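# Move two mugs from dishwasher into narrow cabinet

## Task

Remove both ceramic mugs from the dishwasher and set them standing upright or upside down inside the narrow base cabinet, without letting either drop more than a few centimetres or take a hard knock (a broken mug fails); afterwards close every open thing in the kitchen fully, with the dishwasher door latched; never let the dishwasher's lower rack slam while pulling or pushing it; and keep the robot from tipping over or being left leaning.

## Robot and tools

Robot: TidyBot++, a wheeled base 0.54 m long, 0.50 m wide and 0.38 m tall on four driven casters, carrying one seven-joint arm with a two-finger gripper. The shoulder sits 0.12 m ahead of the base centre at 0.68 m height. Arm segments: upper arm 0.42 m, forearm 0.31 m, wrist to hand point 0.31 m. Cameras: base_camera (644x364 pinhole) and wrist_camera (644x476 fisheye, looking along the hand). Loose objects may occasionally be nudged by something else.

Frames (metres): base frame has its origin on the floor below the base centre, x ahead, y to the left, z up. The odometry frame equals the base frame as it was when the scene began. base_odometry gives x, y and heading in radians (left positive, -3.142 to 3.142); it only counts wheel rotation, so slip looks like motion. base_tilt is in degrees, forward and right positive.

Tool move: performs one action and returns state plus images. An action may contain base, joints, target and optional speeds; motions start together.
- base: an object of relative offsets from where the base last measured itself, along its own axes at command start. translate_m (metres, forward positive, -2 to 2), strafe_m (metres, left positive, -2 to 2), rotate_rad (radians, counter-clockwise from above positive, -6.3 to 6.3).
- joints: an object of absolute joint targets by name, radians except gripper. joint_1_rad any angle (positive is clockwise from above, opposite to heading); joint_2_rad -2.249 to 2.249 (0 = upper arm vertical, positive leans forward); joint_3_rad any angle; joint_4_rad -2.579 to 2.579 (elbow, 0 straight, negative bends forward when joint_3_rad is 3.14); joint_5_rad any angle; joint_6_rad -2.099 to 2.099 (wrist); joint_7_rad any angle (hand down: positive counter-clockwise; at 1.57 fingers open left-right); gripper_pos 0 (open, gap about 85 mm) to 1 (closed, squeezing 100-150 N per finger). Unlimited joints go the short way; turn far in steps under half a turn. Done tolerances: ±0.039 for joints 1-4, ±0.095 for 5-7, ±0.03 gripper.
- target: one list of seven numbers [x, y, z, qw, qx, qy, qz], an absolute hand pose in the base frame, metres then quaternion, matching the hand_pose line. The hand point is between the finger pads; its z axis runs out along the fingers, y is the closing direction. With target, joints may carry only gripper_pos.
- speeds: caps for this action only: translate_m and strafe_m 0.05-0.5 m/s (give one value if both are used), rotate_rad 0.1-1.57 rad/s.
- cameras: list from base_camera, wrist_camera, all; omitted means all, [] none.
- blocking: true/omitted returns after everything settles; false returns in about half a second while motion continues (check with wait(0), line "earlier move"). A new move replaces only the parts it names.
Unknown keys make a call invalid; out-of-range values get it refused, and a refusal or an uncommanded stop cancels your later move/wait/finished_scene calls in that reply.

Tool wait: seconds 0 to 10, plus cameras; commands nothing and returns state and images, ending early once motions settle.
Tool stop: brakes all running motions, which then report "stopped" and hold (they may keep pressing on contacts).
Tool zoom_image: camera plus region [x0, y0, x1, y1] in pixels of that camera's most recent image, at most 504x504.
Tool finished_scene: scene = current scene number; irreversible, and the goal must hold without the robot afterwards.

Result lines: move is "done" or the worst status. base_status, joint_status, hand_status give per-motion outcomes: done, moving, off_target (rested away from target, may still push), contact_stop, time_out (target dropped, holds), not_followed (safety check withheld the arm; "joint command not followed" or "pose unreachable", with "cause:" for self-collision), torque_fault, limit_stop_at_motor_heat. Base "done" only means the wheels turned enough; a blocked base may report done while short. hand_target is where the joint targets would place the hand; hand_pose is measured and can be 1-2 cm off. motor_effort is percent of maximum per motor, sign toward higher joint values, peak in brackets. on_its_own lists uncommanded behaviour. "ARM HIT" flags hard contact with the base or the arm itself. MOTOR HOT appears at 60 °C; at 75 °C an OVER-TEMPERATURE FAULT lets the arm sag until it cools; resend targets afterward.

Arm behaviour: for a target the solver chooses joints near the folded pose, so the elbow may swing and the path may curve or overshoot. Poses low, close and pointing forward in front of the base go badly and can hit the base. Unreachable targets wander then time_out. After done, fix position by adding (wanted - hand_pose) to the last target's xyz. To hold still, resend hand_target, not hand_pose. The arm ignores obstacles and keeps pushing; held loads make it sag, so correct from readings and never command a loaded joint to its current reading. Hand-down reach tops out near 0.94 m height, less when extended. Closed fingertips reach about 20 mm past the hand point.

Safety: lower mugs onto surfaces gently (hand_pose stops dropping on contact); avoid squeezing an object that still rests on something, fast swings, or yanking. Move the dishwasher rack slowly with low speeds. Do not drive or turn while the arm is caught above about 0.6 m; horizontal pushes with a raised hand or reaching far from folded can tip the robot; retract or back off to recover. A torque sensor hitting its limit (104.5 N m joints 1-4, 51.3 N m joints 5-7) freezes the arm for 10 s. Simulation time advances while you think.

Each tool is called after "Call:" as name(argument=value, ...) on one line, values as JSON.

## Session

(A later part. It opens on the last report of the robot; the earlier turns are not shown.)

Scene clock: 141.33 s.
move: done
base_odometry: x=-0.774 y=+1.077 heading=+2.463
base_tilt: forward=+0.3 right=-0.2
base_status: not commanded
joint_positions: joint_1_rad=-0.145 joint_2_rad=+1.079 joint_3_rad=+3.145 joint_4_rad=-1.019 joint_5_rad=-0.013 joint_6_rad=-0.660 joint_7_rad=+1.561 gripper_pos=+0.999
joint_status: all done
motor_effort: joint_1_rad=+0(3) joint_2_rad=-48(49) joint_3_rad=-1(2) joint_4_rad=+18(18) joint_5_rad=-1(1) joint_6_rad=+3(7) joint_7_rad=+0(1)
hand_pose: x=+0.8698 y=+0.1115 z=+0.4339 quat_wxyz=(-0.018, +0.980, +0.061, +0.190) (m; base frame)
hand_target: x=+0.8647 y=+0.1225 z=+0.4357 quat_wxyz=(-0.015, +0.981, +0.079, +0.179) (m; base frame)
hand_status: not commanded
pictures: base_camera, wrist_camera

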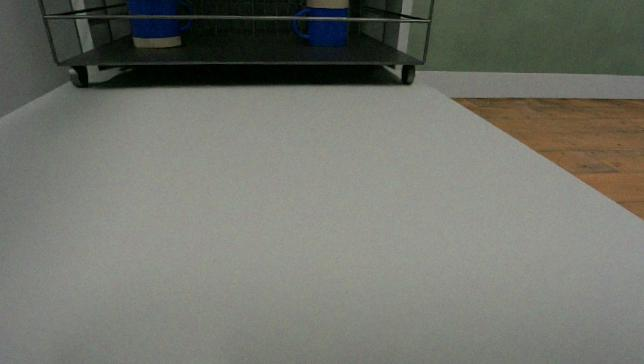

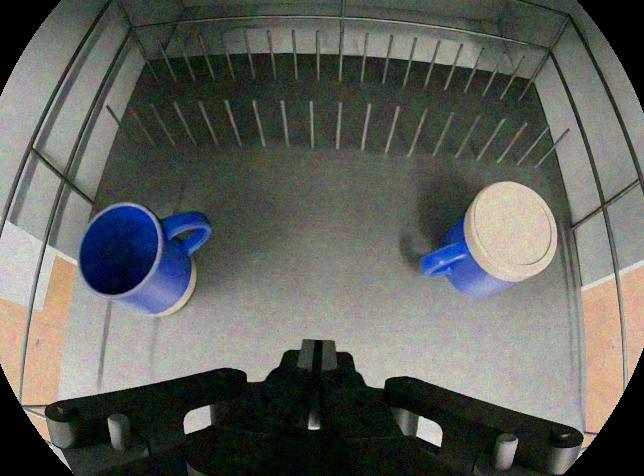

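Call:
move(joints={"joint_1_rad":-0.17,"joint_2_rad":1.174,"joint_4_rad":-0.815,"joint_6_rad":-0.825})

Call:
move(joints={"joint_1_rad":-0.17,"joint_2_rad":1.294,"joint_4_rad":-0.813,"joint_6_rad":-0.707})

Scene clock: 147.37 s.
move: done
base_odometry: x=-0.774 y=+1.077 heading=+2.463
base_tilt: forward=+0.3 right=-0.2
base_status: not commanded
joint_positions: joint_1_rad=-0.145 joint_2_rad=+1.177 joint_3_rad=+3.145 joint_4_rad=-0.833 joint_5_rad=-0.013 joint_6_rad=-0.786 joint_7_rad=+1.561 gripper_pos=+0.999
joint_status: all done
motor_effort: joint_1_rad=+0(1) joint_2_rad=-50(51) joint_3_rad=-1(1) joint_4_rad=+17(18) joint_5_rad=-1(1) joint_6_rad=+3(4) joint_7_rad=+0(1)
hand_pose: x=+0.8890 y=+0.1149 z=+0.4169 quat_wxyz=(-0.017, +0.983, +0.062, +0.171) (m; base frame)
hand_target: x=+0.8831 y=+0.1325 z=+0.4220 quat_wxyz=(-0.014, +0.983, +0.083, +0.162) (m; base frame)
hand_status: not commanded
pictures: base_camera, wrist_camera

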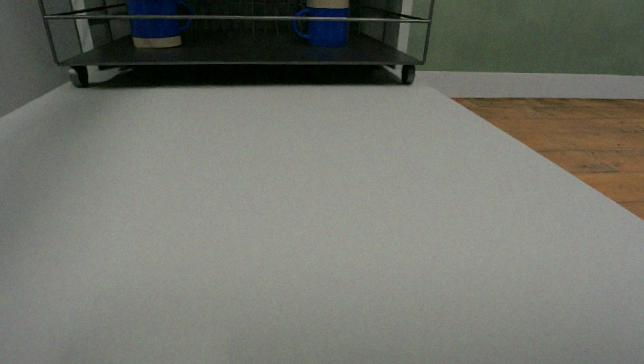

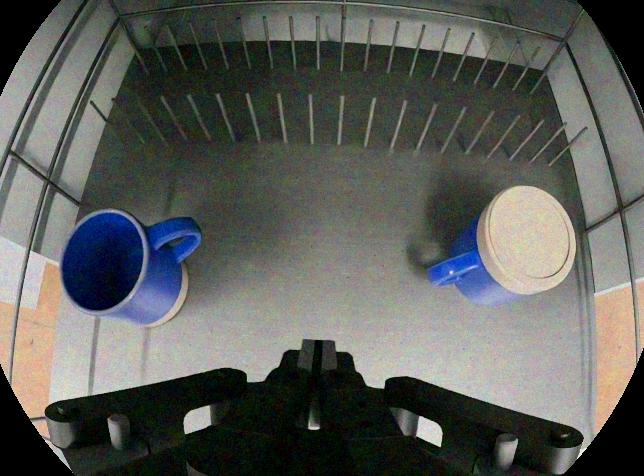

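Scene clock: 148.47 s.
move: done
base_odometry: x=-0.774 y=+1.077 heading=+2.463
base_tilt: forward=+0.3 right=-0.2
base_status: not commanded
joint_positions: joint_1_rad=-0.145 joint_2_rad=+1.320 joint_3_rad=+3.145 joint_4_rad=-0.824 joint_5_rad=-0.013 joint_6_rad=-0.735 joint_7_rad=+1.561 gripper_pos=+0.999
joint_status: all done
motor_effort: joint_1_rad=+0(1) joint_2_rad=-50(55) joint_3_rad=-1(1) joint_4_rad=+15(19) joint_5_rad=-1(1) joint_6_rad=+3(4) joint_7_rad=+0(1)
hand_pose: x=+0.8636 y=+0.1111 z=+0.3152 quat_wxyz=(-0.013, +0.989, +0.063, +0.131) (m; base frame)
hand_target: x=+0.8828 y=+0.1325 z=+0.3414 quat_wxyz=(-0.014, +0.983, +0.083, +0.162) (m; base frame)
hand_status: not commanded
pictures: base_camera, wrist_camera

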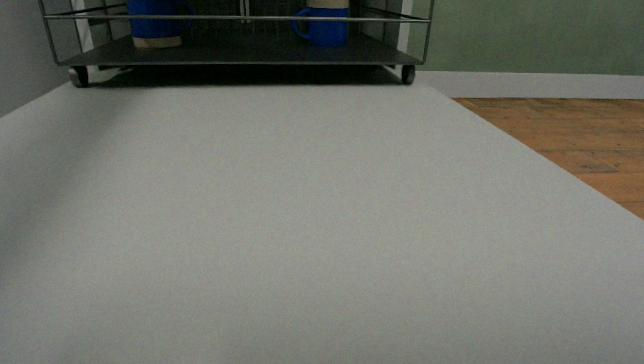

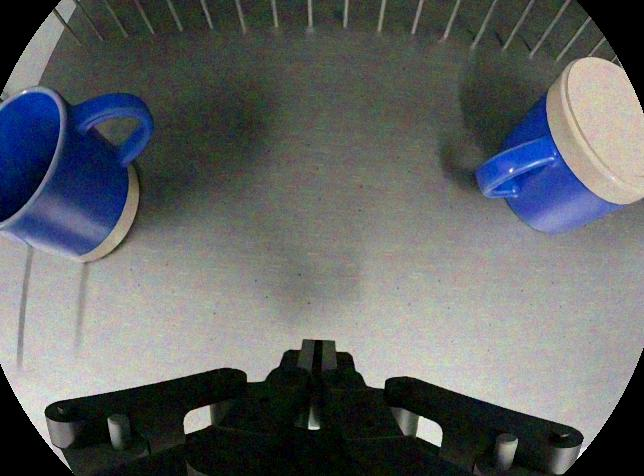

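Call:
move(joints={"joint_1_rad":-0.17,"joint_2_rad":1.38,"joint_4_rad":-0.765,"joint_6_rad":-0.60})

Call:
zoom_image(camera="base_camera", region=[40, 0, 440, 100])

Scene clock: 151.03 s.
move: done
base_odometry: x=-0.774 y=+1.077 heading=+2.463
base_tilt: forward=+0.3 right=-0.2
base_status: not commanded
joint_positions: joint_1_rad=-0.145 joint_2_rad=+1.390 joint_3_rad=+3.145 joint_4_rad=-0.779 joint_5_rad=-0.013 joint_6_rad=-0.632 joint_7_rad=+1.561 gripper_pos=+0.999
joint_status: all done
motor_effort: joint_1_rad=-1(1) joint_2_rad=-50(53) joint_3_rad=-1(1) joint_4_rad=+17(18) joint_5_rad=-1(1) joint_6_rad=+3(4) joint_7_rad=+0(1)
hand_pose: x=+0.8883 y=+0.1144 z=+0.2868 quat_wxyz=(-0.016, +0.984, +0.062, +0.169) (m; base frame)
hand_target: x=+0.9046 y=+0.1362 z=+0.3037 quat_wxyz=(-0.017, +0.977, +0.083, +0.196) (m; base frame)
hand_status: not commanded
pictures: base_camera, wrist_camera

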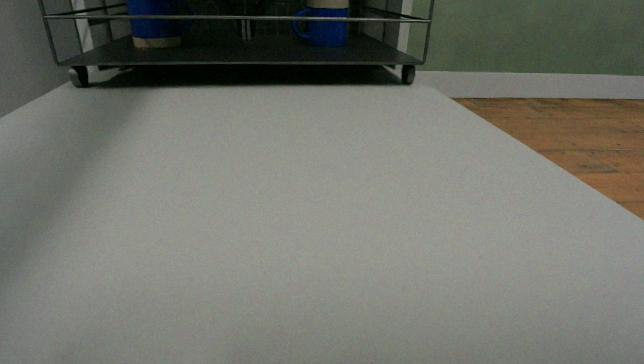

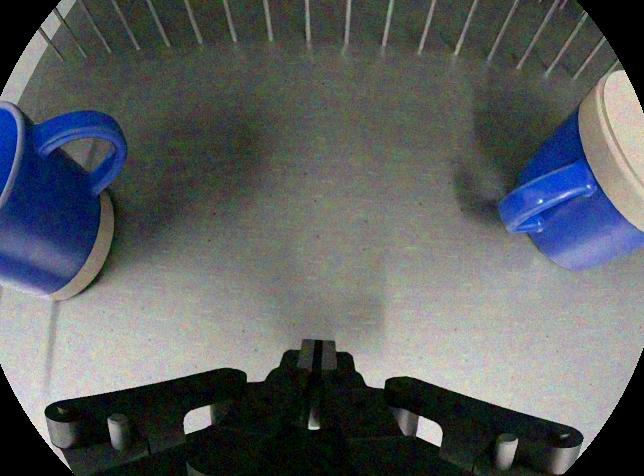

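Scaled by 1.260.

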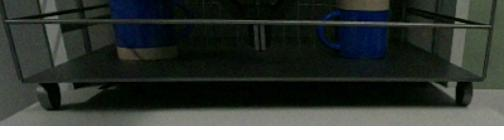

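Call:
move(base={"translate_m": -0.22}, speeds={"translate_m": 0.06})

Scene clock: 155.90 s.
move: done
base_odometry: x=-0.603 y=+0.938 heading=+2.462
base_tilt: forward=+0.3 right=-0.2
base_status: done
joint_positions: joint_1_rad=-0.150 joint_2_rad=+1.391 joint_3_rad=+3.145 joint_4_rad=-0.777 joint_5_rad=-0.013 joint_6_rad=-0.625 joint_7_rad=+1.561 gripper_pos=+0.999
joint_status: not commanded
motor_effort: joint_1_rad=+0(3) joint_2_rad=-50(53) joint_3_rad=-1(3) joint_4_rad=+16(18) joint_5_rad=-1(2) joint_6_rad=+4(4) joint_7_rad=-1(1)
hand_pose: x=+0.8901 y=+0.1182 z=+0.2873 quat_wxyz=(-0.017, +0.983, +0.064, +0.173) (m; base frame)
hand_target: x=+0.9046 y=+0.1362 z=+0.3037 quat_wxyz=(-0.017, +0.977, +0.083, +0.196) (m; base frame)
hand_status: not commanded
pictures: base_camera, wrist_camera

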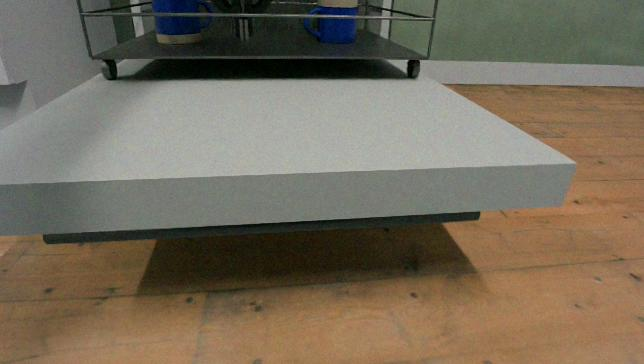

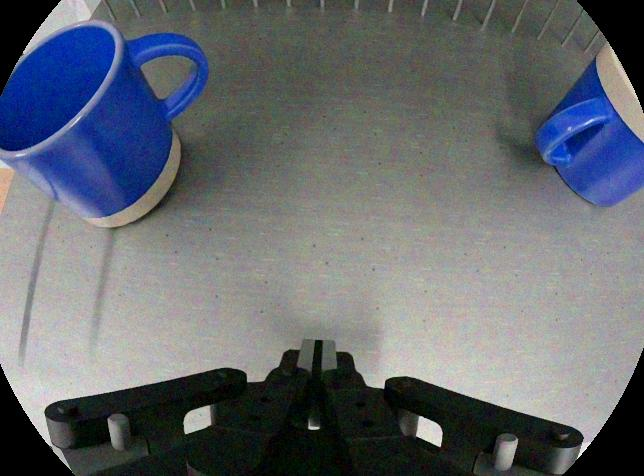

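Call:
move(joints={"joint_1_rad":-0.17,"joint_2_rad":1.294,"joint_4_rad":-0.813,"joint_6_rad":-0.707}, cameras=[])

Call:
move(joints={"joint_1_rad":-0.17,"joint_2_rad":1.15,"joint_4_rad":-0.815,"joint_6_rad":-0.825}, cameras=[])

Call:
move(joints={"joint_1_rad":-0.17,"joint_2_rad":0.8,"joint_4_rad":-1.2,"joint_6_rad":-0.8})

Scene clock: 157.97 s.
move: off_target
base_odometry: x=-0.603 y=+0.938 heading=+2.462
base_tilt: forward=+0.3 right=-0.2
base_status: not commanded
joint_positions: joint_1_rad=-0.150 joint_2_rad=+1.373 joint_3_rad=+3.145 joint_4_rad=-0.808 joint_5_rad=-0.013 joint_6_rad=-0.680 joint_7_rad=+1.561 gripper_pos=+0.999
joint_status: joint_2_rad off_target (ended at +1.373, target +1.294); the others done
motor_effort: joint_1_rad=+1(2) joint_2_rad=-55(56) joint_3_rad=-1(1) joint_4_rad=+18(18) joint_5_rad=-1(1) joint_6_rad=+3(4) joint_7_rad=+0(1)
hand_pose: x=+0.8667 y=+0.1154 z=+0.2852 quat_wxyz=(-0.014, +0.988, +0.065, +0.139) (m; base frame)
hand_target: x=+0.8827 y=+0.1325 z=+0.3414 quat_wxyz=(-0.014, +0.983, +0.083, +0.162) (m; base frame)
hand_status: not commanded
pictures: none
No camera images: "cameras" was empty.

Scene clock: 159.27 s.
move: off_target
base_odometry: x=-0.603 y=+0.938 heading=+2.462
base_tilt: forward=+0.3 right=-0.2
base_status: not commanded
joint_positions: joint_1_rad=-0.151 joint_2_rad=+1.295 joint_3_rad=+3.145 joint_4_rad=-0.841 joint_5_rad=-0.013 joint_6_rad=-0.794 joint_7_rad=+1.561 gripper_pos=+0.999
joint_status: joint_2_rad off_target (ended at +1.295, target +1.150); the others done
motor_effort: joint_1_rad=-2(2) joint_2_rad=-67(70) joint_3_rad=-2(2) joint_4_rad=+23(24) joint_5_rad=-1(2) joint_6_rad=+2(4) joint_7_rad=-1(1)
hand_pose: x=+0.8461 y=+0.1133 z=+0.3236 quat_wxyz=(-0.012, +0.992, +0.066, +0.105) (m; base frame)
hand_target: x=+0.8890 y=+0.1335 z=+0.4407 quat_wxyz=(-0.015, +0.981, +0.083, +0.174) (m; base frame)
hand_status: not commanded
pictures: none
No camera images: "cameras" was empty.

Scene clock: 160.80 s.
move: off_target
base_odometry: x=-0.603 y=+0.939 heading=+2.462
base_tilt: forward=+0.3 right=-0.2
base_status: not commanded
joint_positions: joint_1_rad=-0.153 joint_2_rad=+1.130 joint_3_rad=+3.145 joint_4_rad=-1.112 joint_5_rad=-0.013 joint_6_rad=-0.653 joint_7_rad=+1.561 gripper_pos=+0.999
joint_status: joint_2_rad off_target (ended at +1.130, target +0.800); joint_4_rad off_target (ended at -1.112, target -1.200); joint_6_rad off_target (ended at -0.653, target -0.800); the others done
motor_effort: joint_1_rad=-3(3) joint_2_rad=-84(87) joint_3_rad=-4(4) joint_4_rad=+1(23) joint_5_rad=+0(2) joint_6_rad=-24(24) joint_7_rad=+2(2)
hand_pose: x=+0.8131 y=+0.1087 z=+0.3639 quat_wxyz=(-0.013, +0.990, +0.066, +0.122) (m; base frame)
hand_target: x=+0.8008 y=+0.1184 z=+0.5508 quat_wxyz=(-0.014, +0.982, +0.083, +0.169) (m; base frame)
hand_status: not commanded
pictures: base_camera, wrist_camera

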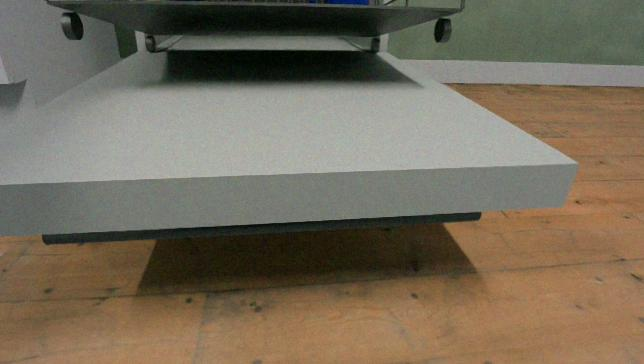

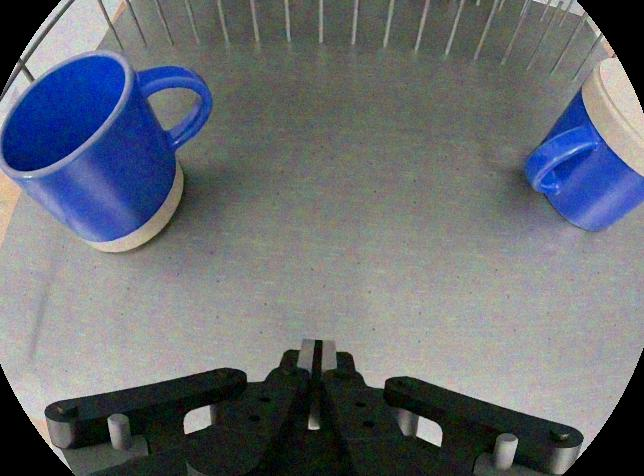

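Call:
move(joints={"joint_2_rad":0.95,"joint_4_rad":-1.05,"joint_6_rad":-0.75}, cameras=[])

Call:
move(joints={"joint_2_rad":1.10,"joint_4_rad":-0.9,"joint_6_rad":-0.75}, cameras=["base_camera"])

Call:
move(joints={"joint_2_rad":1.22,"joint_4_rad":-0.85,"joint_6_rad":-0.75}, cameras=["base_camera"])

Call:
move(joints={"joint_2_rad":1.32,"joint_4_rad":-0.81,"joint_6_rad":-0.68})

Call:
zoom_image(camera="base_camera", region=[100, 0, 500, 100])

Scene clock: 164.43 s.
move: off_target
base_odometry: x=-0.603 y=+0.939 heading=+2.462
base_tilt: forward=+0.3 right=-0.2
base_status: not commanded
joint_positions: joint_1_rad=-0.153 joint_2_rad=+1.141 joint_3_rad=+3.145 joint_4_rad=-1.086 joint_5_rad=-0.013 joint_6_rad=-0.683 joint_7_rad=+1.561 gripper_pos=+0.999
joint_status: joint_2_rad off_target (ended at +1.141, target +0.950); the others done
motor_effort: joint_1_rad=+0(3) joint_2_rad=-79(88) joint_3_rad=-1(4) joint_4_rad=+18(18) joint_5_rad=+0(0) joint_6_rad=-6(25) joint_7_rad=+0(2)
hand_pose: x=+0.8137 y=+0.1089 z=+0.3625 quat_wxyz=(-0.012, +0.991, +0.066, +0.115) (m; base frame)
hand_target: x=+0.8549 y=+0.1277 z=+0.5080 quat_wxyz=(-0.017, +0.977, +0.083, +0.194) (m; base frame)
hand_status: not commanded
pictures: none
No camera images: "cameras" was empty.

Scene clock: 165.53 s.
move: off_target
base_odometry: x=-0.603 y=+0.939 heading=+2.462
base_tilt: forward=+0.3 right=-0.2
base_status: not commanded
joint_positions: joint_1_rad=-0.153 joint_2_rad=+1.196 joint_3_rad=+3.145 joint_4_rad=-0.957 joint_5_rad=-0.013 joint_6_rad=-0.754 joint_7_rad=+1.561 gripper_pos=+0.999
joint_status: joint_2_rad off_target (ended at +1.196, target +1.100); joint_4_rad off_target (ended at -0.957, target -0.900); the others done
motor_effort: joint_1_rad=-5(5) joint_2_rad=-66(79) joint_3_rad=-4(5) joint_4_rad=+24(26) joint_5_rad=-3(3) joint_6_rad=+4(7) joint_7_rad=-1(1)
hand_pose: x=+0.8368 y=+0.1124 z=+0.3601 quat_wxyz=(-0.013, +0.991, +0.066, +0.116) (m; base frame)
hand_target: x=+0.8872 y=+0.1332 z=+0.4541 quat_wxyz=(-0.017, +0.977, +0.083, +0.194) (m; base frame)
hand_status: not commanded
pictures: base_camera

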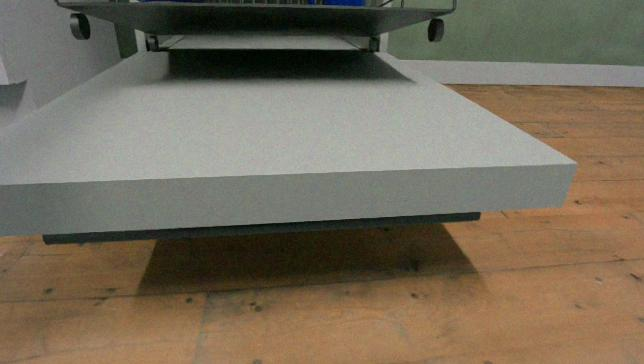

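Scene clock: 166.97 s.
move: off_target
base_odometry: x=-0.603 y=+0.939 heading=+2.462
base_tilt: forward=+0.3 right=-0.2
base_status: not commanded
joint_positions: joint_1_rad=-0.153 joint_2_rad=+1.329 joint_3_rad=+3.145 joint_4_rad=-0.898 joint_5_rad=-0.013 joint_6_rad=-0.754 joint_7_rad=+1.561 gripper_pos=+0.999
joint_status: joint_2_rad off_target (ended at +1.329, target +1.220); joint_4_rad off_target (ended at -0.898, target -0.850); the others done
motor_effort: joint_1_rad=-2(5) joint_2_rad=-65(70) joint_3_rad=-2(4) joint_4_rad=+21(25) joint_5_rad=-1(3) joint_6_rad=+2(5) joint_7_rad=-1(1)
hand_pose: x=+0.8176 y=+0.1101 z=+0.2835 quat_wxyz=(-0.009, +0.995, +0.067, +0.080) (m; base frame)
hand_target: x=+0.8772 y=+0.1315 z=+0.3806 quat_wxyz=(-0.014, +0.984, +0.083, +0.160) (m; base frame)
hand_status: not commanded
pictures: base_camera

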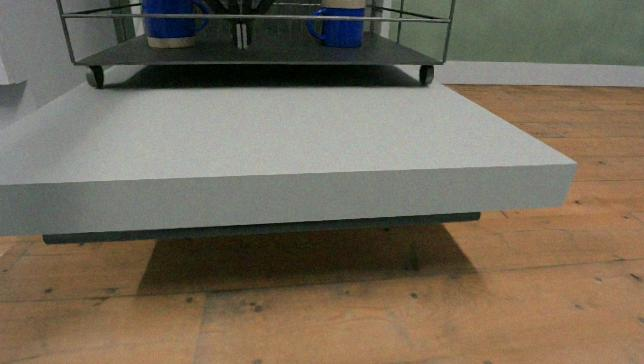

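Scene clock: 167.90 s.
move: done
base_odometry: x=-0.603 y=+0.939 heading=+2.462
base_tilt: forward=+0.3 right=-0.2
base_status: not commanded
joint_positions: joint_1_rad=-0.153 joint_2_rad=+1.334 joint_3_rad=+3.145 joint_4_rad=-0.815 joint_5_rad=-0.013 joint_6_rad=-0.705 joint_7_rad=+1.561 gripper_pos=+0.999
joint_status: all done
motor_effort: joint_1_rad=+0(2) joint_2_rad=-50(65) joint_3_rad=-1(2) joint_4_rad=+16(21) joint_5_rad=-1(1) joint_6_rad=+3(4) joint_7_rad=+0(1)
hand_pose: x=+0.8702 y=+0.1182 z=+0.3099 quat_wxyz=(-0.015, +0.987, +0.067, +0.142) (m; base frame)
hand_target: x=+0.8830 y=+0.1325 z=+0.3251 quat_wxyz=(-0.014, +0.983, +0.083, +0.164) (m; base frame)
hand_status: not commanded
pictures: base_camera, wrist_camera

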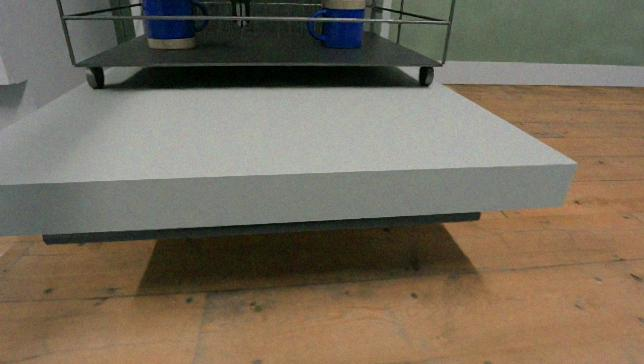

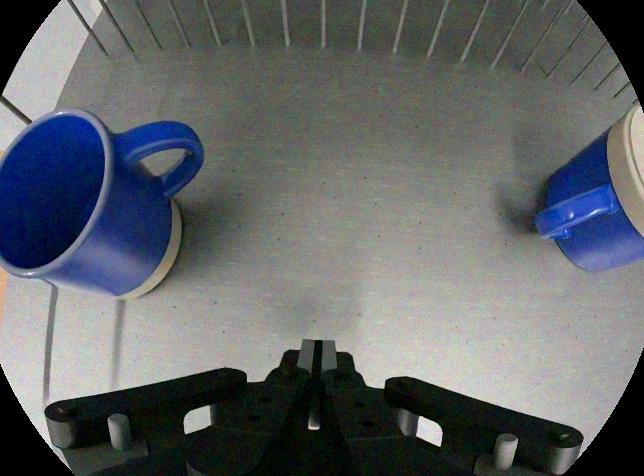

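Scaled by 1.260.

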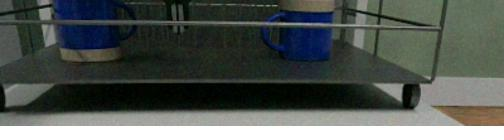

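Call:
move(base={"translate_m": 0.04}, speeds={"translate_m": 0.06}, cameras=[])

Call:
move(joints={"joint_2_rad":1.25,"joint_4_rad":-0.813,"joint_6_rad":-0.707}, cameras=["base_camera"])

Call:
move(joints={"joint_2_rad":1.16,"joint_4_rad":-0.815,"joint_6_rad":-0.78}, cameras=["base_camera"])

Scene clock: 170.63 s.
move: done
base_odometry: x=-0.634 y=+0.964 heading=+2.462
base_tilt: forward=+0.3 right=-0.2
base_status: done
joint_positions: joint_1_rad=-0.154 joint_2_rad=+1.334 joint_3_rad=+3.145 joint_4_rad=-0.815 joint_5_rad=-0.013 joint_6_rad=-0.705 joint_7_rad=+1.561 gripper_pos=+0.999
joint_status: not commanded
motor_effort: joint_1_rad=+0(1) joint_2_rad=-50(51) joint_3_rad=-1(1) joint_4_rad=+16(17) joint_5_rad=-1(1) joint_6_rad=+3(4) joint_7_rad=+0(1)
hand_pose: x=+0.8703 y=+0.1182 z=+0.3099 quat_wxyz=(-0.015, +0.987, +0.067, +0.142) (m; base frame)
hand_target: x=+0.8830 y=+0.1325 z=+0.3251 quat_wxyz=(-0.014, +0.983, +0.083, +0.164) (m; base frame)
hand_status: not commanded
pictures: none
No camera images: "cameras" was empty.

Scene clock: 171.60 s.
move: off_target
base_odometry: x=-0.634 y=+0.964 heading=+2.462
base_tilt: forward=+0.3 right=-0.2
base_status: not commanded
joint_positions: joint_1_rad=-0.154 joint_2_rad=+1.289 joint_3_rad=+3.145 joint_4_rad=-0.815 joint_5_rad=-0.013 joint_6_rad=-0.705 joint_7_rad=+1.561 gripper_pos=+0.999
joint_status: joint_2_rad off_target (ended at +1.289, target +1.250); the others done
motor_effort: joint_1_rad=+0(0) joint_2_rad=-50(53) joint_3_rad=-1(1) joint_4_rad=+16(18) joint_5_rad=-1(1) joint_6_rad=+3(3) joint_7_rad=+0(1)
hand_pose: x=+0.8860 y=+0.1207 z=+0.3445 quat_wxyz=(-0.017, +0.984, +0.066, +0.165) (m; base frame)
hand_target: x=+0.8968 y=+0.1349 z=+0.3759 quat_wxyz=(-0.016, +0.979, +0.083, +0.184) (m; base frame)
hand_status: not commanded
pictures: base_camera

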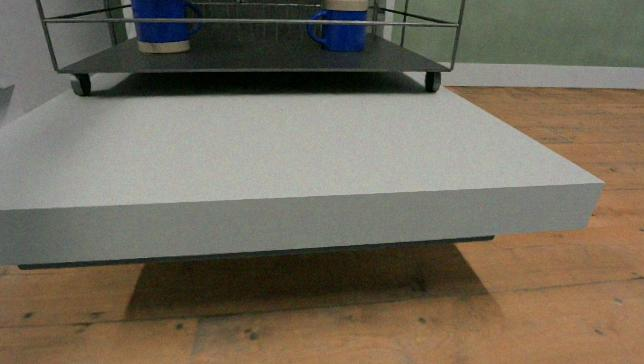

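Scene clock: 172.63 s.
move: done
base_odometry: x=-0.634 y=+0.964 heading=+2.462
base_tilt: forward=+0.3 right=-0.2
base_status: not commanded
joint_positions: joint_1_rad=-0.154 joint_2_rad=+1.192 joint_3_rad=+3.145 joint_4_rad=-0.815 joint_5_rad=-0.013 joint_6_rad=-0.748 joint_7_rad=+1.561 gripper_pos=+0.999
joint_status: all done
motor_effort: joint_1_rad=+0(0) joint_2_rad=-50(54) joint_3_rad=-1(1) joint_4_rad=+18(19) joint_5_rad=-1(1) joint_6_rad=+3(4) joint_7_rad=+0(1)
hand_pose: x=+0.9024 y=+0.1233 z=+0.4159 quat_wxyz=(-0.019, +0.979, +0.066, +0.191) (m; base frame)
hand_target: x=+0.8995 y=+0.1354 z=+0.4379 quat_wxyz=(-0.016, +0.978, +0.083, +0.191) (m; base frame)
hand_status: not commanded
pictures: base_camera

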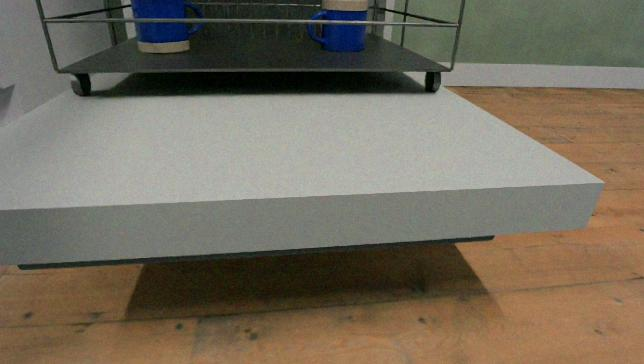

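Call:
move(joints={"joint_1_rad":-0.17,"joint_2_rad":0.67,"joint_4_rad":-1.27,"joint_6_rad":-0.94,"gripper_pos":0})

Scene clock: 176.07 s.
move: done
base_odometry: x=-0.634 y=+0.964 heading=+2.462
base_tilt: forward=+0.2 right=-0.2
base_status: not commanded
joint_positions: joint_1_rad=-0.154 joint_2_rad=+0.704 joint_3_rad=+3.145 joint_4_rad=-1.249 joint_5_rad=-0.013 joint_6_rad=-0.902 joint_7_rad=+1.561 gripper_pos=+0.000
joint_status: all done
motor_effort: joint_1_rad=+0(1) joint_2_rad=-40(53) joint_3_rad=+0(1) joint_4_rad=+17(19) joint_5_rad=-1(1) joint_6_rad=+2(4) joint_7_rad=+0(1)
hand_pose: x=+0.7633 y=+0.1021 z=+0.5868 quat_wxyz=(-0.016, +0.987, +0.067, +0.142) (m; base frame)
hand_target: x=+0.7446 y=+0.1088 z=+0.5975 quat_wxyz=(-0.011, +0.988, +0.084, +0.130) (m; base frame)
hand_status: not commanded
pictures: base_camera, wrist_camera

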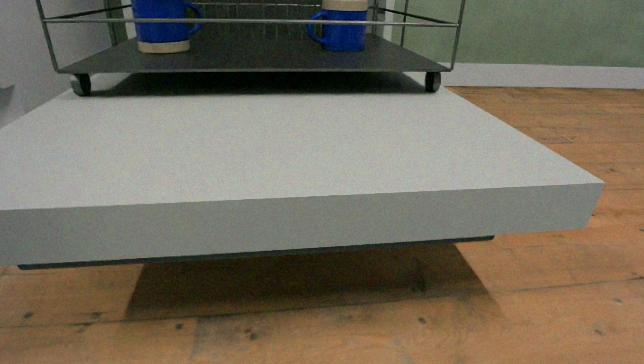

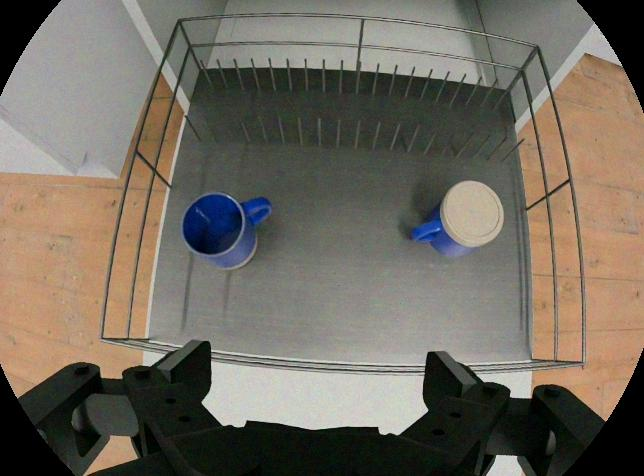

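Call:
move(base={"rotate_rad": -0.436}, speeds={"rotate_rad": 0.5}, cameras=[])

Call:
move(base={"translate_m": -0.022, "strafe_m": 0.348}, speeds={"strafe_m": 0.2}, joints={"joint_1_rad":0.0})

Scene clock: 184.47 s.
move: done
base_odometry: x=-0.634 y=+0.964 heading=+2.026
base_tilt: forward=+0.3 right=-0.2
base_status: done
joint_positions: joint_1_rad=-0.165 joint_2_rad=+0.704 joint_3_rad=+3.145 joint_4_rad=-1.249 joint_5_rad=-0.013 joint_6_rad=-0.903 joint_7_rad=+1.561 gripper_pos=+0.000
joint_status: not commanded
motor_effort: joint_1_rad=+0(6) joint_2_rad=-40(40) joint_3_rad=+0(4) joint_4_rad=+17(18) joint_5_rad=-1(2) joint_6_rad=+2(3) joint_7_rad=+0(1)
hand_pose: x=+0.7613 y=+0.1092 z=+0.5864 quat_wxyz=(-0.017, +0.987, +0.072, +0.141) (m; base frame)
hand_target: x=+0.7446 y=+0.1088 z=+0.5975 quat_wxyz=(-0.011, +0.988, +0.084, +0.130) (m; base frame)
hand_status: not commanded
pictures: none
No camera images: "cameras" was empty.

Scene clock: 186.93 s.
move: done
base_odometry: x=-0.937 y=+0.791 heading=+2.025
base_tilt: forward=+0.3 right=-0.2
base_status: done
joint_positions: joint_1_rad=-0.009 joint_2_rad=+0.704 joint_3_rad=+3.145 joint_4_rad=-1.249 joint_5_rad=-0.013 joint_6_rad=-0.904 joint_7_rad=+1.561 gripper_pos=+0.000
joint_status: all done
motor_effort: joint_1_rad=-1(5) joint_2_rad=-40(41) joint_3_rad=+0(2) joint_4_rad=+17(18) joint_5_rad=-1(1) joint_6_rad=+3(3) joint_7_rad=+0(1)
hand_pose: x=+0.7703 y=+0.0083 z=+0.5863 quat_wxyz=(-0.006, +0.990, -0.005, +0.142) (m; base frame)
hand_target: x=+0.7540 y=+0.0013 z=+0.5975 quat_wxyz=(+0.000, +0.991, +0.000, +0.130) (m; base frame)
hand_status: not commanded
pictures: base_camera, wrist_camera

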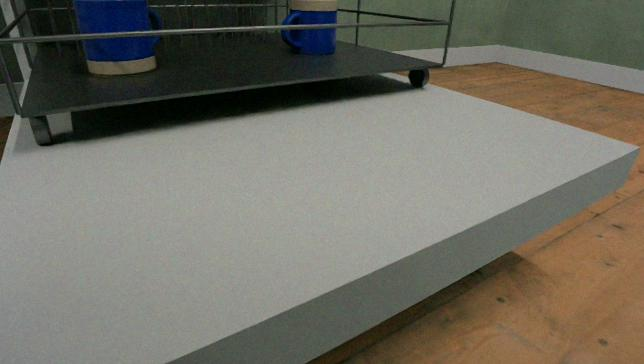

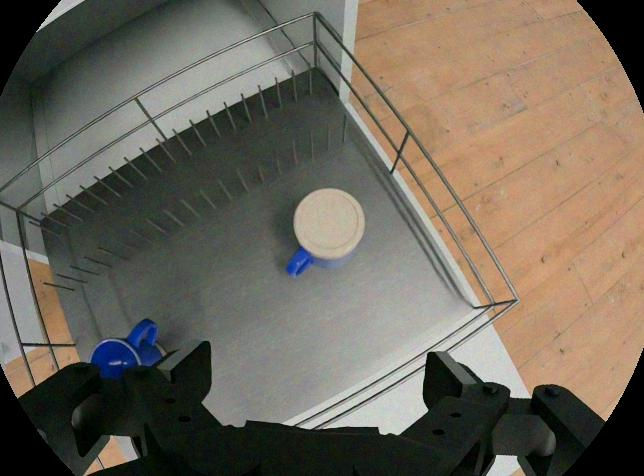

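Call:
move(joints={"joint_1_rad":0.025,"joint_2_rad":1.0,"joint_4_rad":-1.36,"joint_6_rad":-0.26})

Scene clock: 193.20 s.
move: done
base_odometry: x=-0.937 y=+0.791 heading=+2.025
base_tilt: forward=+0.3 right=-0.2
base_status: not commanded
joint_positions: joint_1_rad=+0.000 joint_2_rad=+1.025 joint_3_rad=+3.145 joint_4_rad=-1.350 joint_5_rad=-0.013 joint_6_rad=-0.297 joint_7_rad=+1.561 gripper_pos=+0.000
joint_status: all done
motor_effort: joint_1_rad=+0(1) joint_2_rad=-44(50) joint_3_rad=-1(1) joint_4_rad=+14(18) joint_5_rad=-1(1) joint_6_rad=+4(5) joint_7_rad=-1(1)
hand_pose: x=+0.8377 y=+0.0002 z=+0.3964 quat_wxyz=(-0.003, +0.972, -0.011, +0.233) (m; base frame)
hand_target: x=+0.8494 y=-0.0169 z=+0.4161 quat_wxyz=(+0.003, +0.966, -0.012, +0.258) (m; base frame)
hand_status: not commanded
pictures: base_camera, wrist_camera

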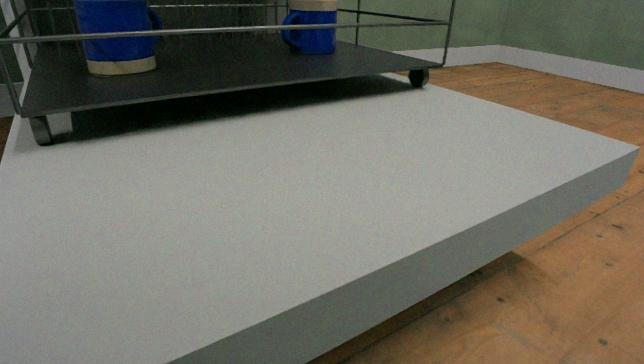

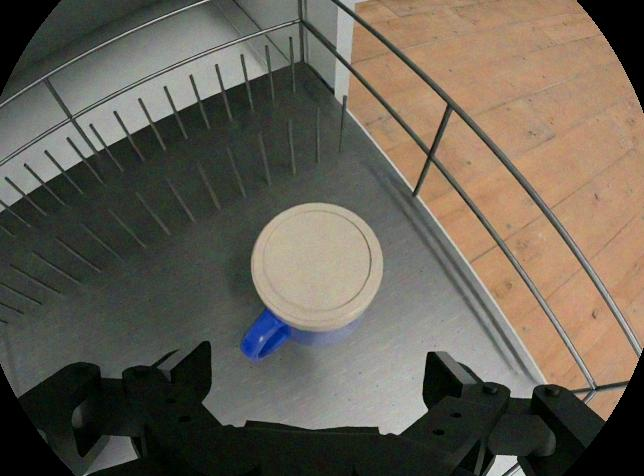

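Call:
zoom_image(camera="wrist_camera", region=[170, 180, 470, 440])

Scaled by 1.680.

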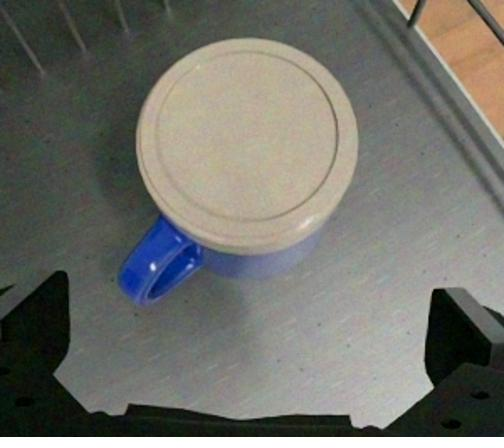

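Call:
move(joints={"joint_1_rad":0.021,"joint_2_rad":1.155,"joint_4_rad":-1.133,"joint_6_rad":-0.335})

Call:
zoom_image(camera="wrist_camera", region=[170, 180, 470, 440])

Scene clock: 199.77 s.
move: done
base_odometry: x=-0.937 y=+0.791 heading=+2.025
base_tilt: forward=+0.3 right=-0.2
base_status: not commanded
joint_positions: joint_1_rad=+0.000 joint_2_rad=+1.161 joint_3_rad=+3.145 joint_4_rad=-1.151 joint_5_rad=-0.013 joint_6_rad=-0.302 joint_7_rad=+1.561 gripper_pos=+0.000
joint_status: all done
motor_effort: joint_1_rad=+0(1) joint_2_rad=-48(49) joint_3_rad=-1(1) joint_4_rad=+15(16) joint_5_rad=-1(1) joint_6_rad=+4(5) joint_7_rad=+0(1)
hand_pose: x=+0.8939 y=+0.0003 z=+0.3687 quat_wxyz=(-0.003, +0.965, -0.011, +0.261) (m; base frame)
hand_target: x=+0.8950 y=-0.0149 z=+0.3748 quat_wxyz=(+0.003, +0.967, -0.011, +0.256) (m; base frame)
hand_status: not commanded
pictures: base_camera, wrist_camera

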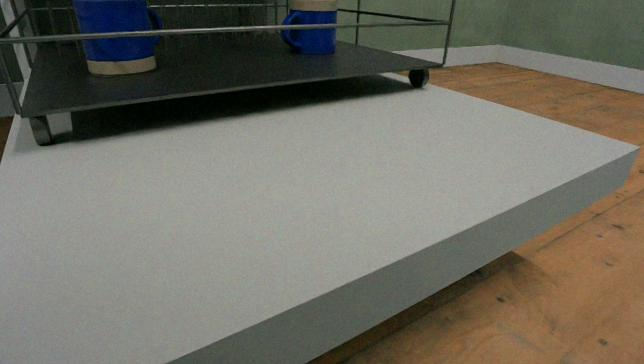

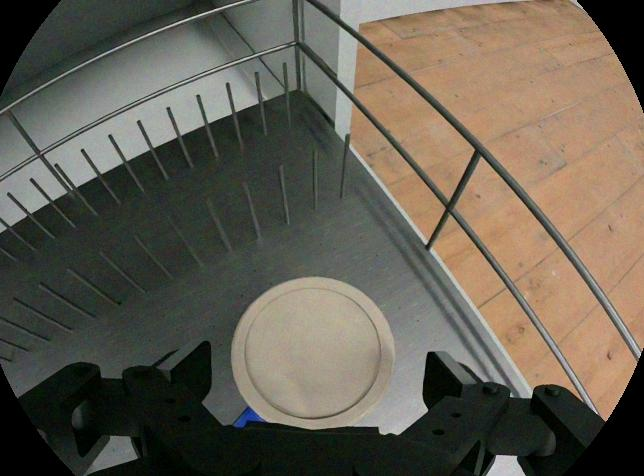

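Scaled by 1.680.

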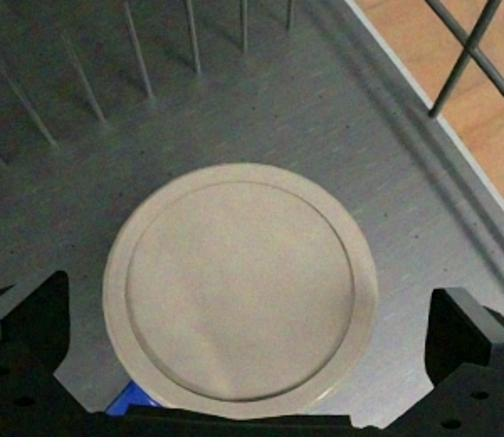

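Call:
move(joints={"joint_1_rad":-0.022}, cameras=["wrist_camera"])

Call:
zoom_image(camera="wrist_camera", region=[170, 180, 470, 440])

Scene clock: 203.10 s.
move: done
base_odometry: x=-0.937 y=+0.791 heading=+2.025
base_tilt: forward=+0.3 right=-0.2
base_status: not commanded
joint_positions: joint_1_rad=-0.009 joint_2_rad=+1.161 joint_3_rad=+3.145 joint_4_rad=-1.151 joint_5_rad=-0.013 joint_6_rad=-0.302 joint_7_rad=+1.561 gripper_pos=+0.000
joint_status: all done
motor_effort: joint_1_rad=+0(2) joint_2_rad=-47(48) joint_3_rad=+0(2) joint_4_rad=+15(17) joint_5_rad=-1(1) joint_6_rad=+4(5) joint_7_rad=+0(1)
hand_pose: x=+0.8939 y=+0.0077 z=+0.3687 quat_wxyz=(-0.004, +0.965, -0.006, +0.261) (m; base frame)
hand_target: x=+0.8949 y=+0.0184 z=+0.3748 quat_wxyz=(-0.003, +0.967, +0.010, +0.256) (m; base frame)
hand_status: not commanded
pictures: wrist_camera

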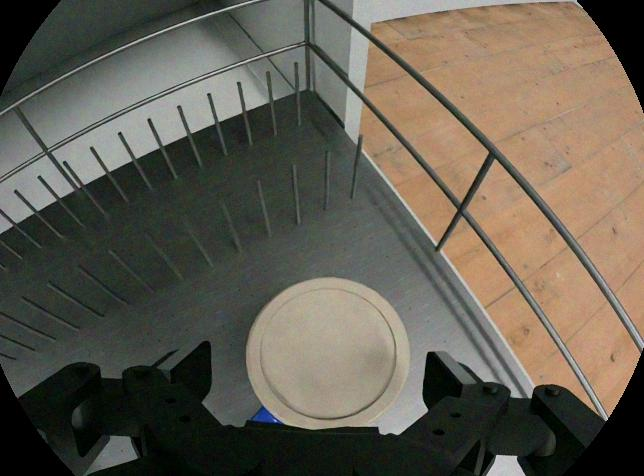

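Scaled by 1.680.

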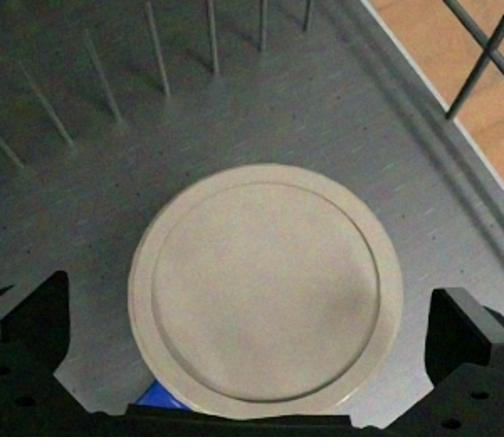

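Call:
move(joints={"joint_1_rad":0.017}, cameras=["wrist_camera"])

Call:
zoom_image(camera="wrist_camera", region=[170, 180, 470, 440])

Scene clock: 205.13 s.
move: done
base_odometry: x=-0.937 y=+0.791 heading=+2.025
base_tilt: forward=+0.3 right=-0.2
base_status: not commanded
joint_positions: joint_1_rad=+0.003 joint_2_rad=+1.161 joint_3_rad=+3.145 joint_4_rad=-1.151 joint_5_rad=-0.013 joint_6_rad=-0.302 joint_7_rad=+1.561 gripper_pos=+0.000
joint_status: all done
motor_effort: joint_1_rad=+0(3) joint_2_rad=-48(48) joint_3_rad=-1(1) joint_4_rad=+16(16) joint_5_rad=-1(1) joint_6_rad=+4(5) joint_7_rad=-1(1)
hand_pose: x=+0.8939 y=-0.0015 z=+0.3687 quat_wxyz=(-0.003, +0.965, -0.012, +0.261) (m; base frame)
hand_target: x=+0.8950 y=-0.0118 z=+0.3748 quat_wxyz=(+0.002, +0.967, -0.009, +0.256) (m; base frame)
hand_status: not commanded
pictures: wrist_camera

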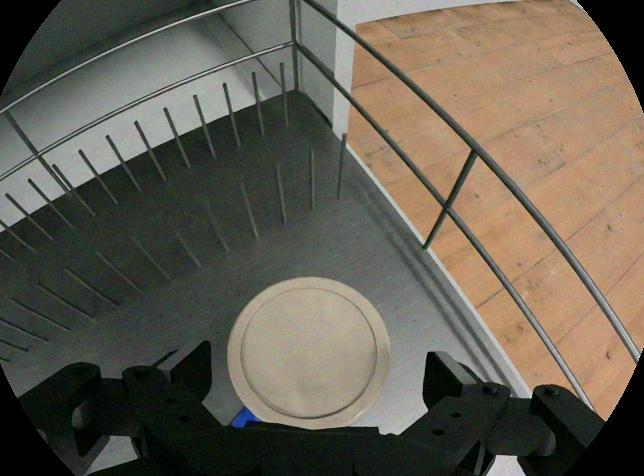

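Scaled by 1.680.

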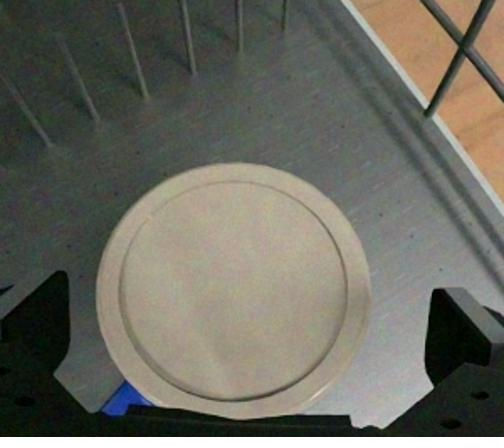

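Call:
move(joints={"joint_1_rad":-0.018}, cameras=["wrist_camera"])

Call:
zoom_image(camera="wrist_camera", region=[170, 180, 470, 440])

Scene clock: 206.60 s.
move: done
base_odometry: x=-0.937 y=+0.791 heading=+2.025
base_tilt: forward=+0.3 right=-0.2
base_status: not commanded
joint_positions: joint_1_rad=-0.005 joint_2_rad=+1.161 joint_3_rad=+3.145 joint_4_rad=-1.151 joint_5_rad=-0.013 joint_6_rad=-0.302 joint_7_rad=+1.561 gripper_pos=+0.000
joint_status: all done
motor_effort: joint_1_rad=+0(2) joint_2_rad=-48(48) joint_3_rad=-1(2) joint_4_rad=+16(16) joint_5_rad=-1(1) joint_6_rad=+5(5) joint_7_rad=-1(1)
hand_pose: x=+0.8939 y=+0.0043 z=+0.3687 quat_wxyz=(-0.004, +0.965, -0.008, +0.261) (m; base frame)
hand_target: x=+0.8950 y=+0.0153 z=+0.3748 quat_wxyz=(-0.002, +0.967, +0.008, +0.256) (m; base frame)
hand_status: not commanded
pictures: wrist_camera

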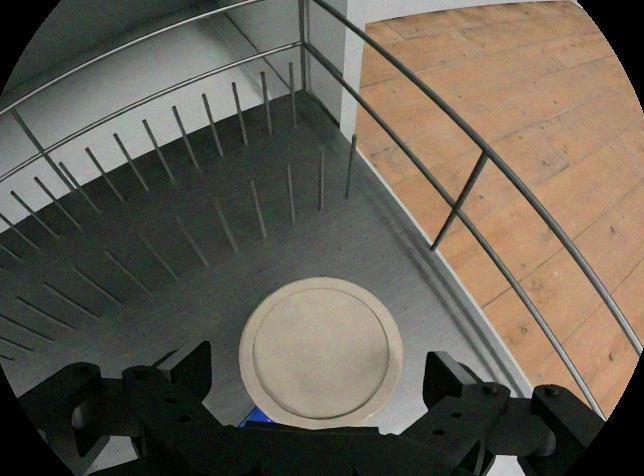

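Scaled by 1.680.

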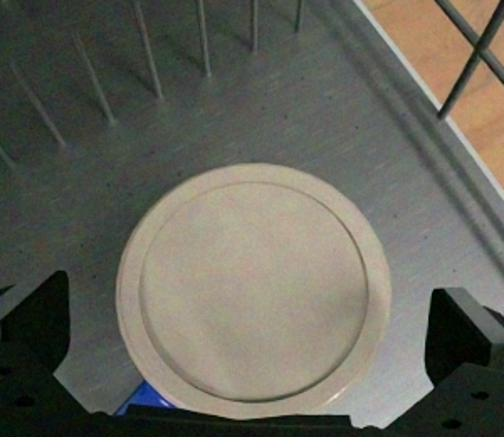

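Call:
move(joints={"joint_2_rad":1.258,"joint_4_rad":-1.026,"joint_6_rad":-0.34}, cameras=["wrist_camera"])

Call:
zoom_image(camera="wrist_camera", region=[170, 180, 470, 440])

Scene clock: 209.93 s.
move: done
base_odometry: x=-0.937 y=+0.791 heading=+2.025
base_tilt: forward=+0.3 right=-0.2
base_status: not commanded
joint_positions: joint_1_rad=-0.005 joint_2_rad=+1.268 joint_3_rad=+3.145 joint_4_rad=-1.041 joint_5_rad=-0.013 joint_6_rad=-0.306 joint_7_rad=+1.561 gripper_pos=+0.000
joint_status: all done
motor_effort: joint_1_rad=+0(1) joint_2_rad=-49(52) joint_3_rad=-1(1) joint_4_rad=+16(17) joint_5_rad=-1(1) joint_6_rad=+4(6) joint_7_rad=-1(1)
hand_pose: x=+0.9094 y=+0.0044 z=+0.3262 quat_wxyz=(-0.004, +0.966, -0.008, +0.260) (m; base frame)
hand_target: x=+0.9110 y=+0.0156 z=+0.3351 quat_wxyz=(-0.002, +0.967, +0.008, +0.256) (m; base frame)
hand_status: not commanded
pictures: wrist_camera

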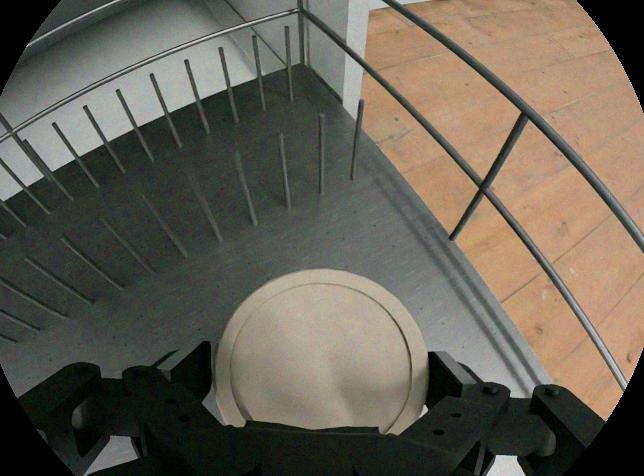

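Scaled by 1.680.

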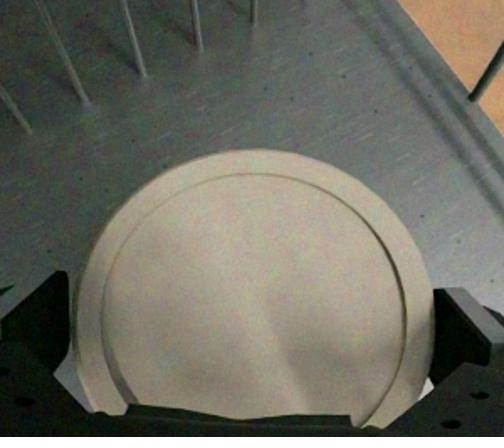

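Call:
move(joints={"joint_2_rad":1.31,"joint_4_rad":-0.975,"joint_6_rad":-0.342}, cameras=["wrist_camera"])

Call:
zoom_image(camera="wrist_camera", region=[170, 180, 470, 440])

Scene clock: 212.10 s.
move: done
base_odometry: x=-0.937 y=+0.791 heading=+2.025
base_tilt: forward=+0.3 right=-0.2
base_status: not commanded
joint_positions: joint_1_rad=-0.005 joint_2_rad=+1.315 joint_3_rad=+3.145 joint_4_rad=-0.987 joint_5_rad=-0.013 joint_6_rad=-0.308 joint_7_rad=+1.561 gripper_pos=+0.000
joint_status: all done
motor_effort: joint_1_rad=+0(1) joint_2_rad=-50(51) joint_3_rad=-1(1) joint_4_rad=+16(17) joint_5_rad=-1(1) joint_6_rad=+5(5) joint_7_rad=+0(1)
hand_pose: x=+0.9178 y=+0.0045 z=+0.3099 quat_wxyz=(-0.004, +0.965, -0.008, +0.263) (m; base frame)
hand_target: x=+0.9161 y=+0.0157 z=+0.3134 quat_wxyz=(-0.002, +0.967, +0.008, +0.254) (m; base frame)
hand_status: not commanded
pictures: wrist_camera

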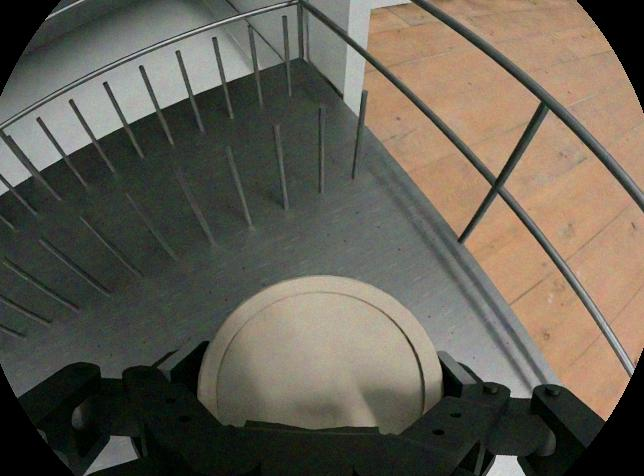

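Scaled by 1.680.

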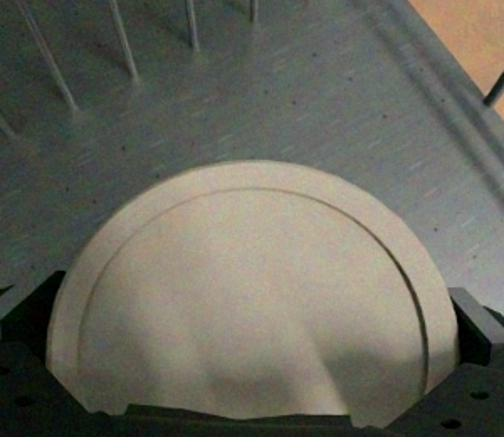

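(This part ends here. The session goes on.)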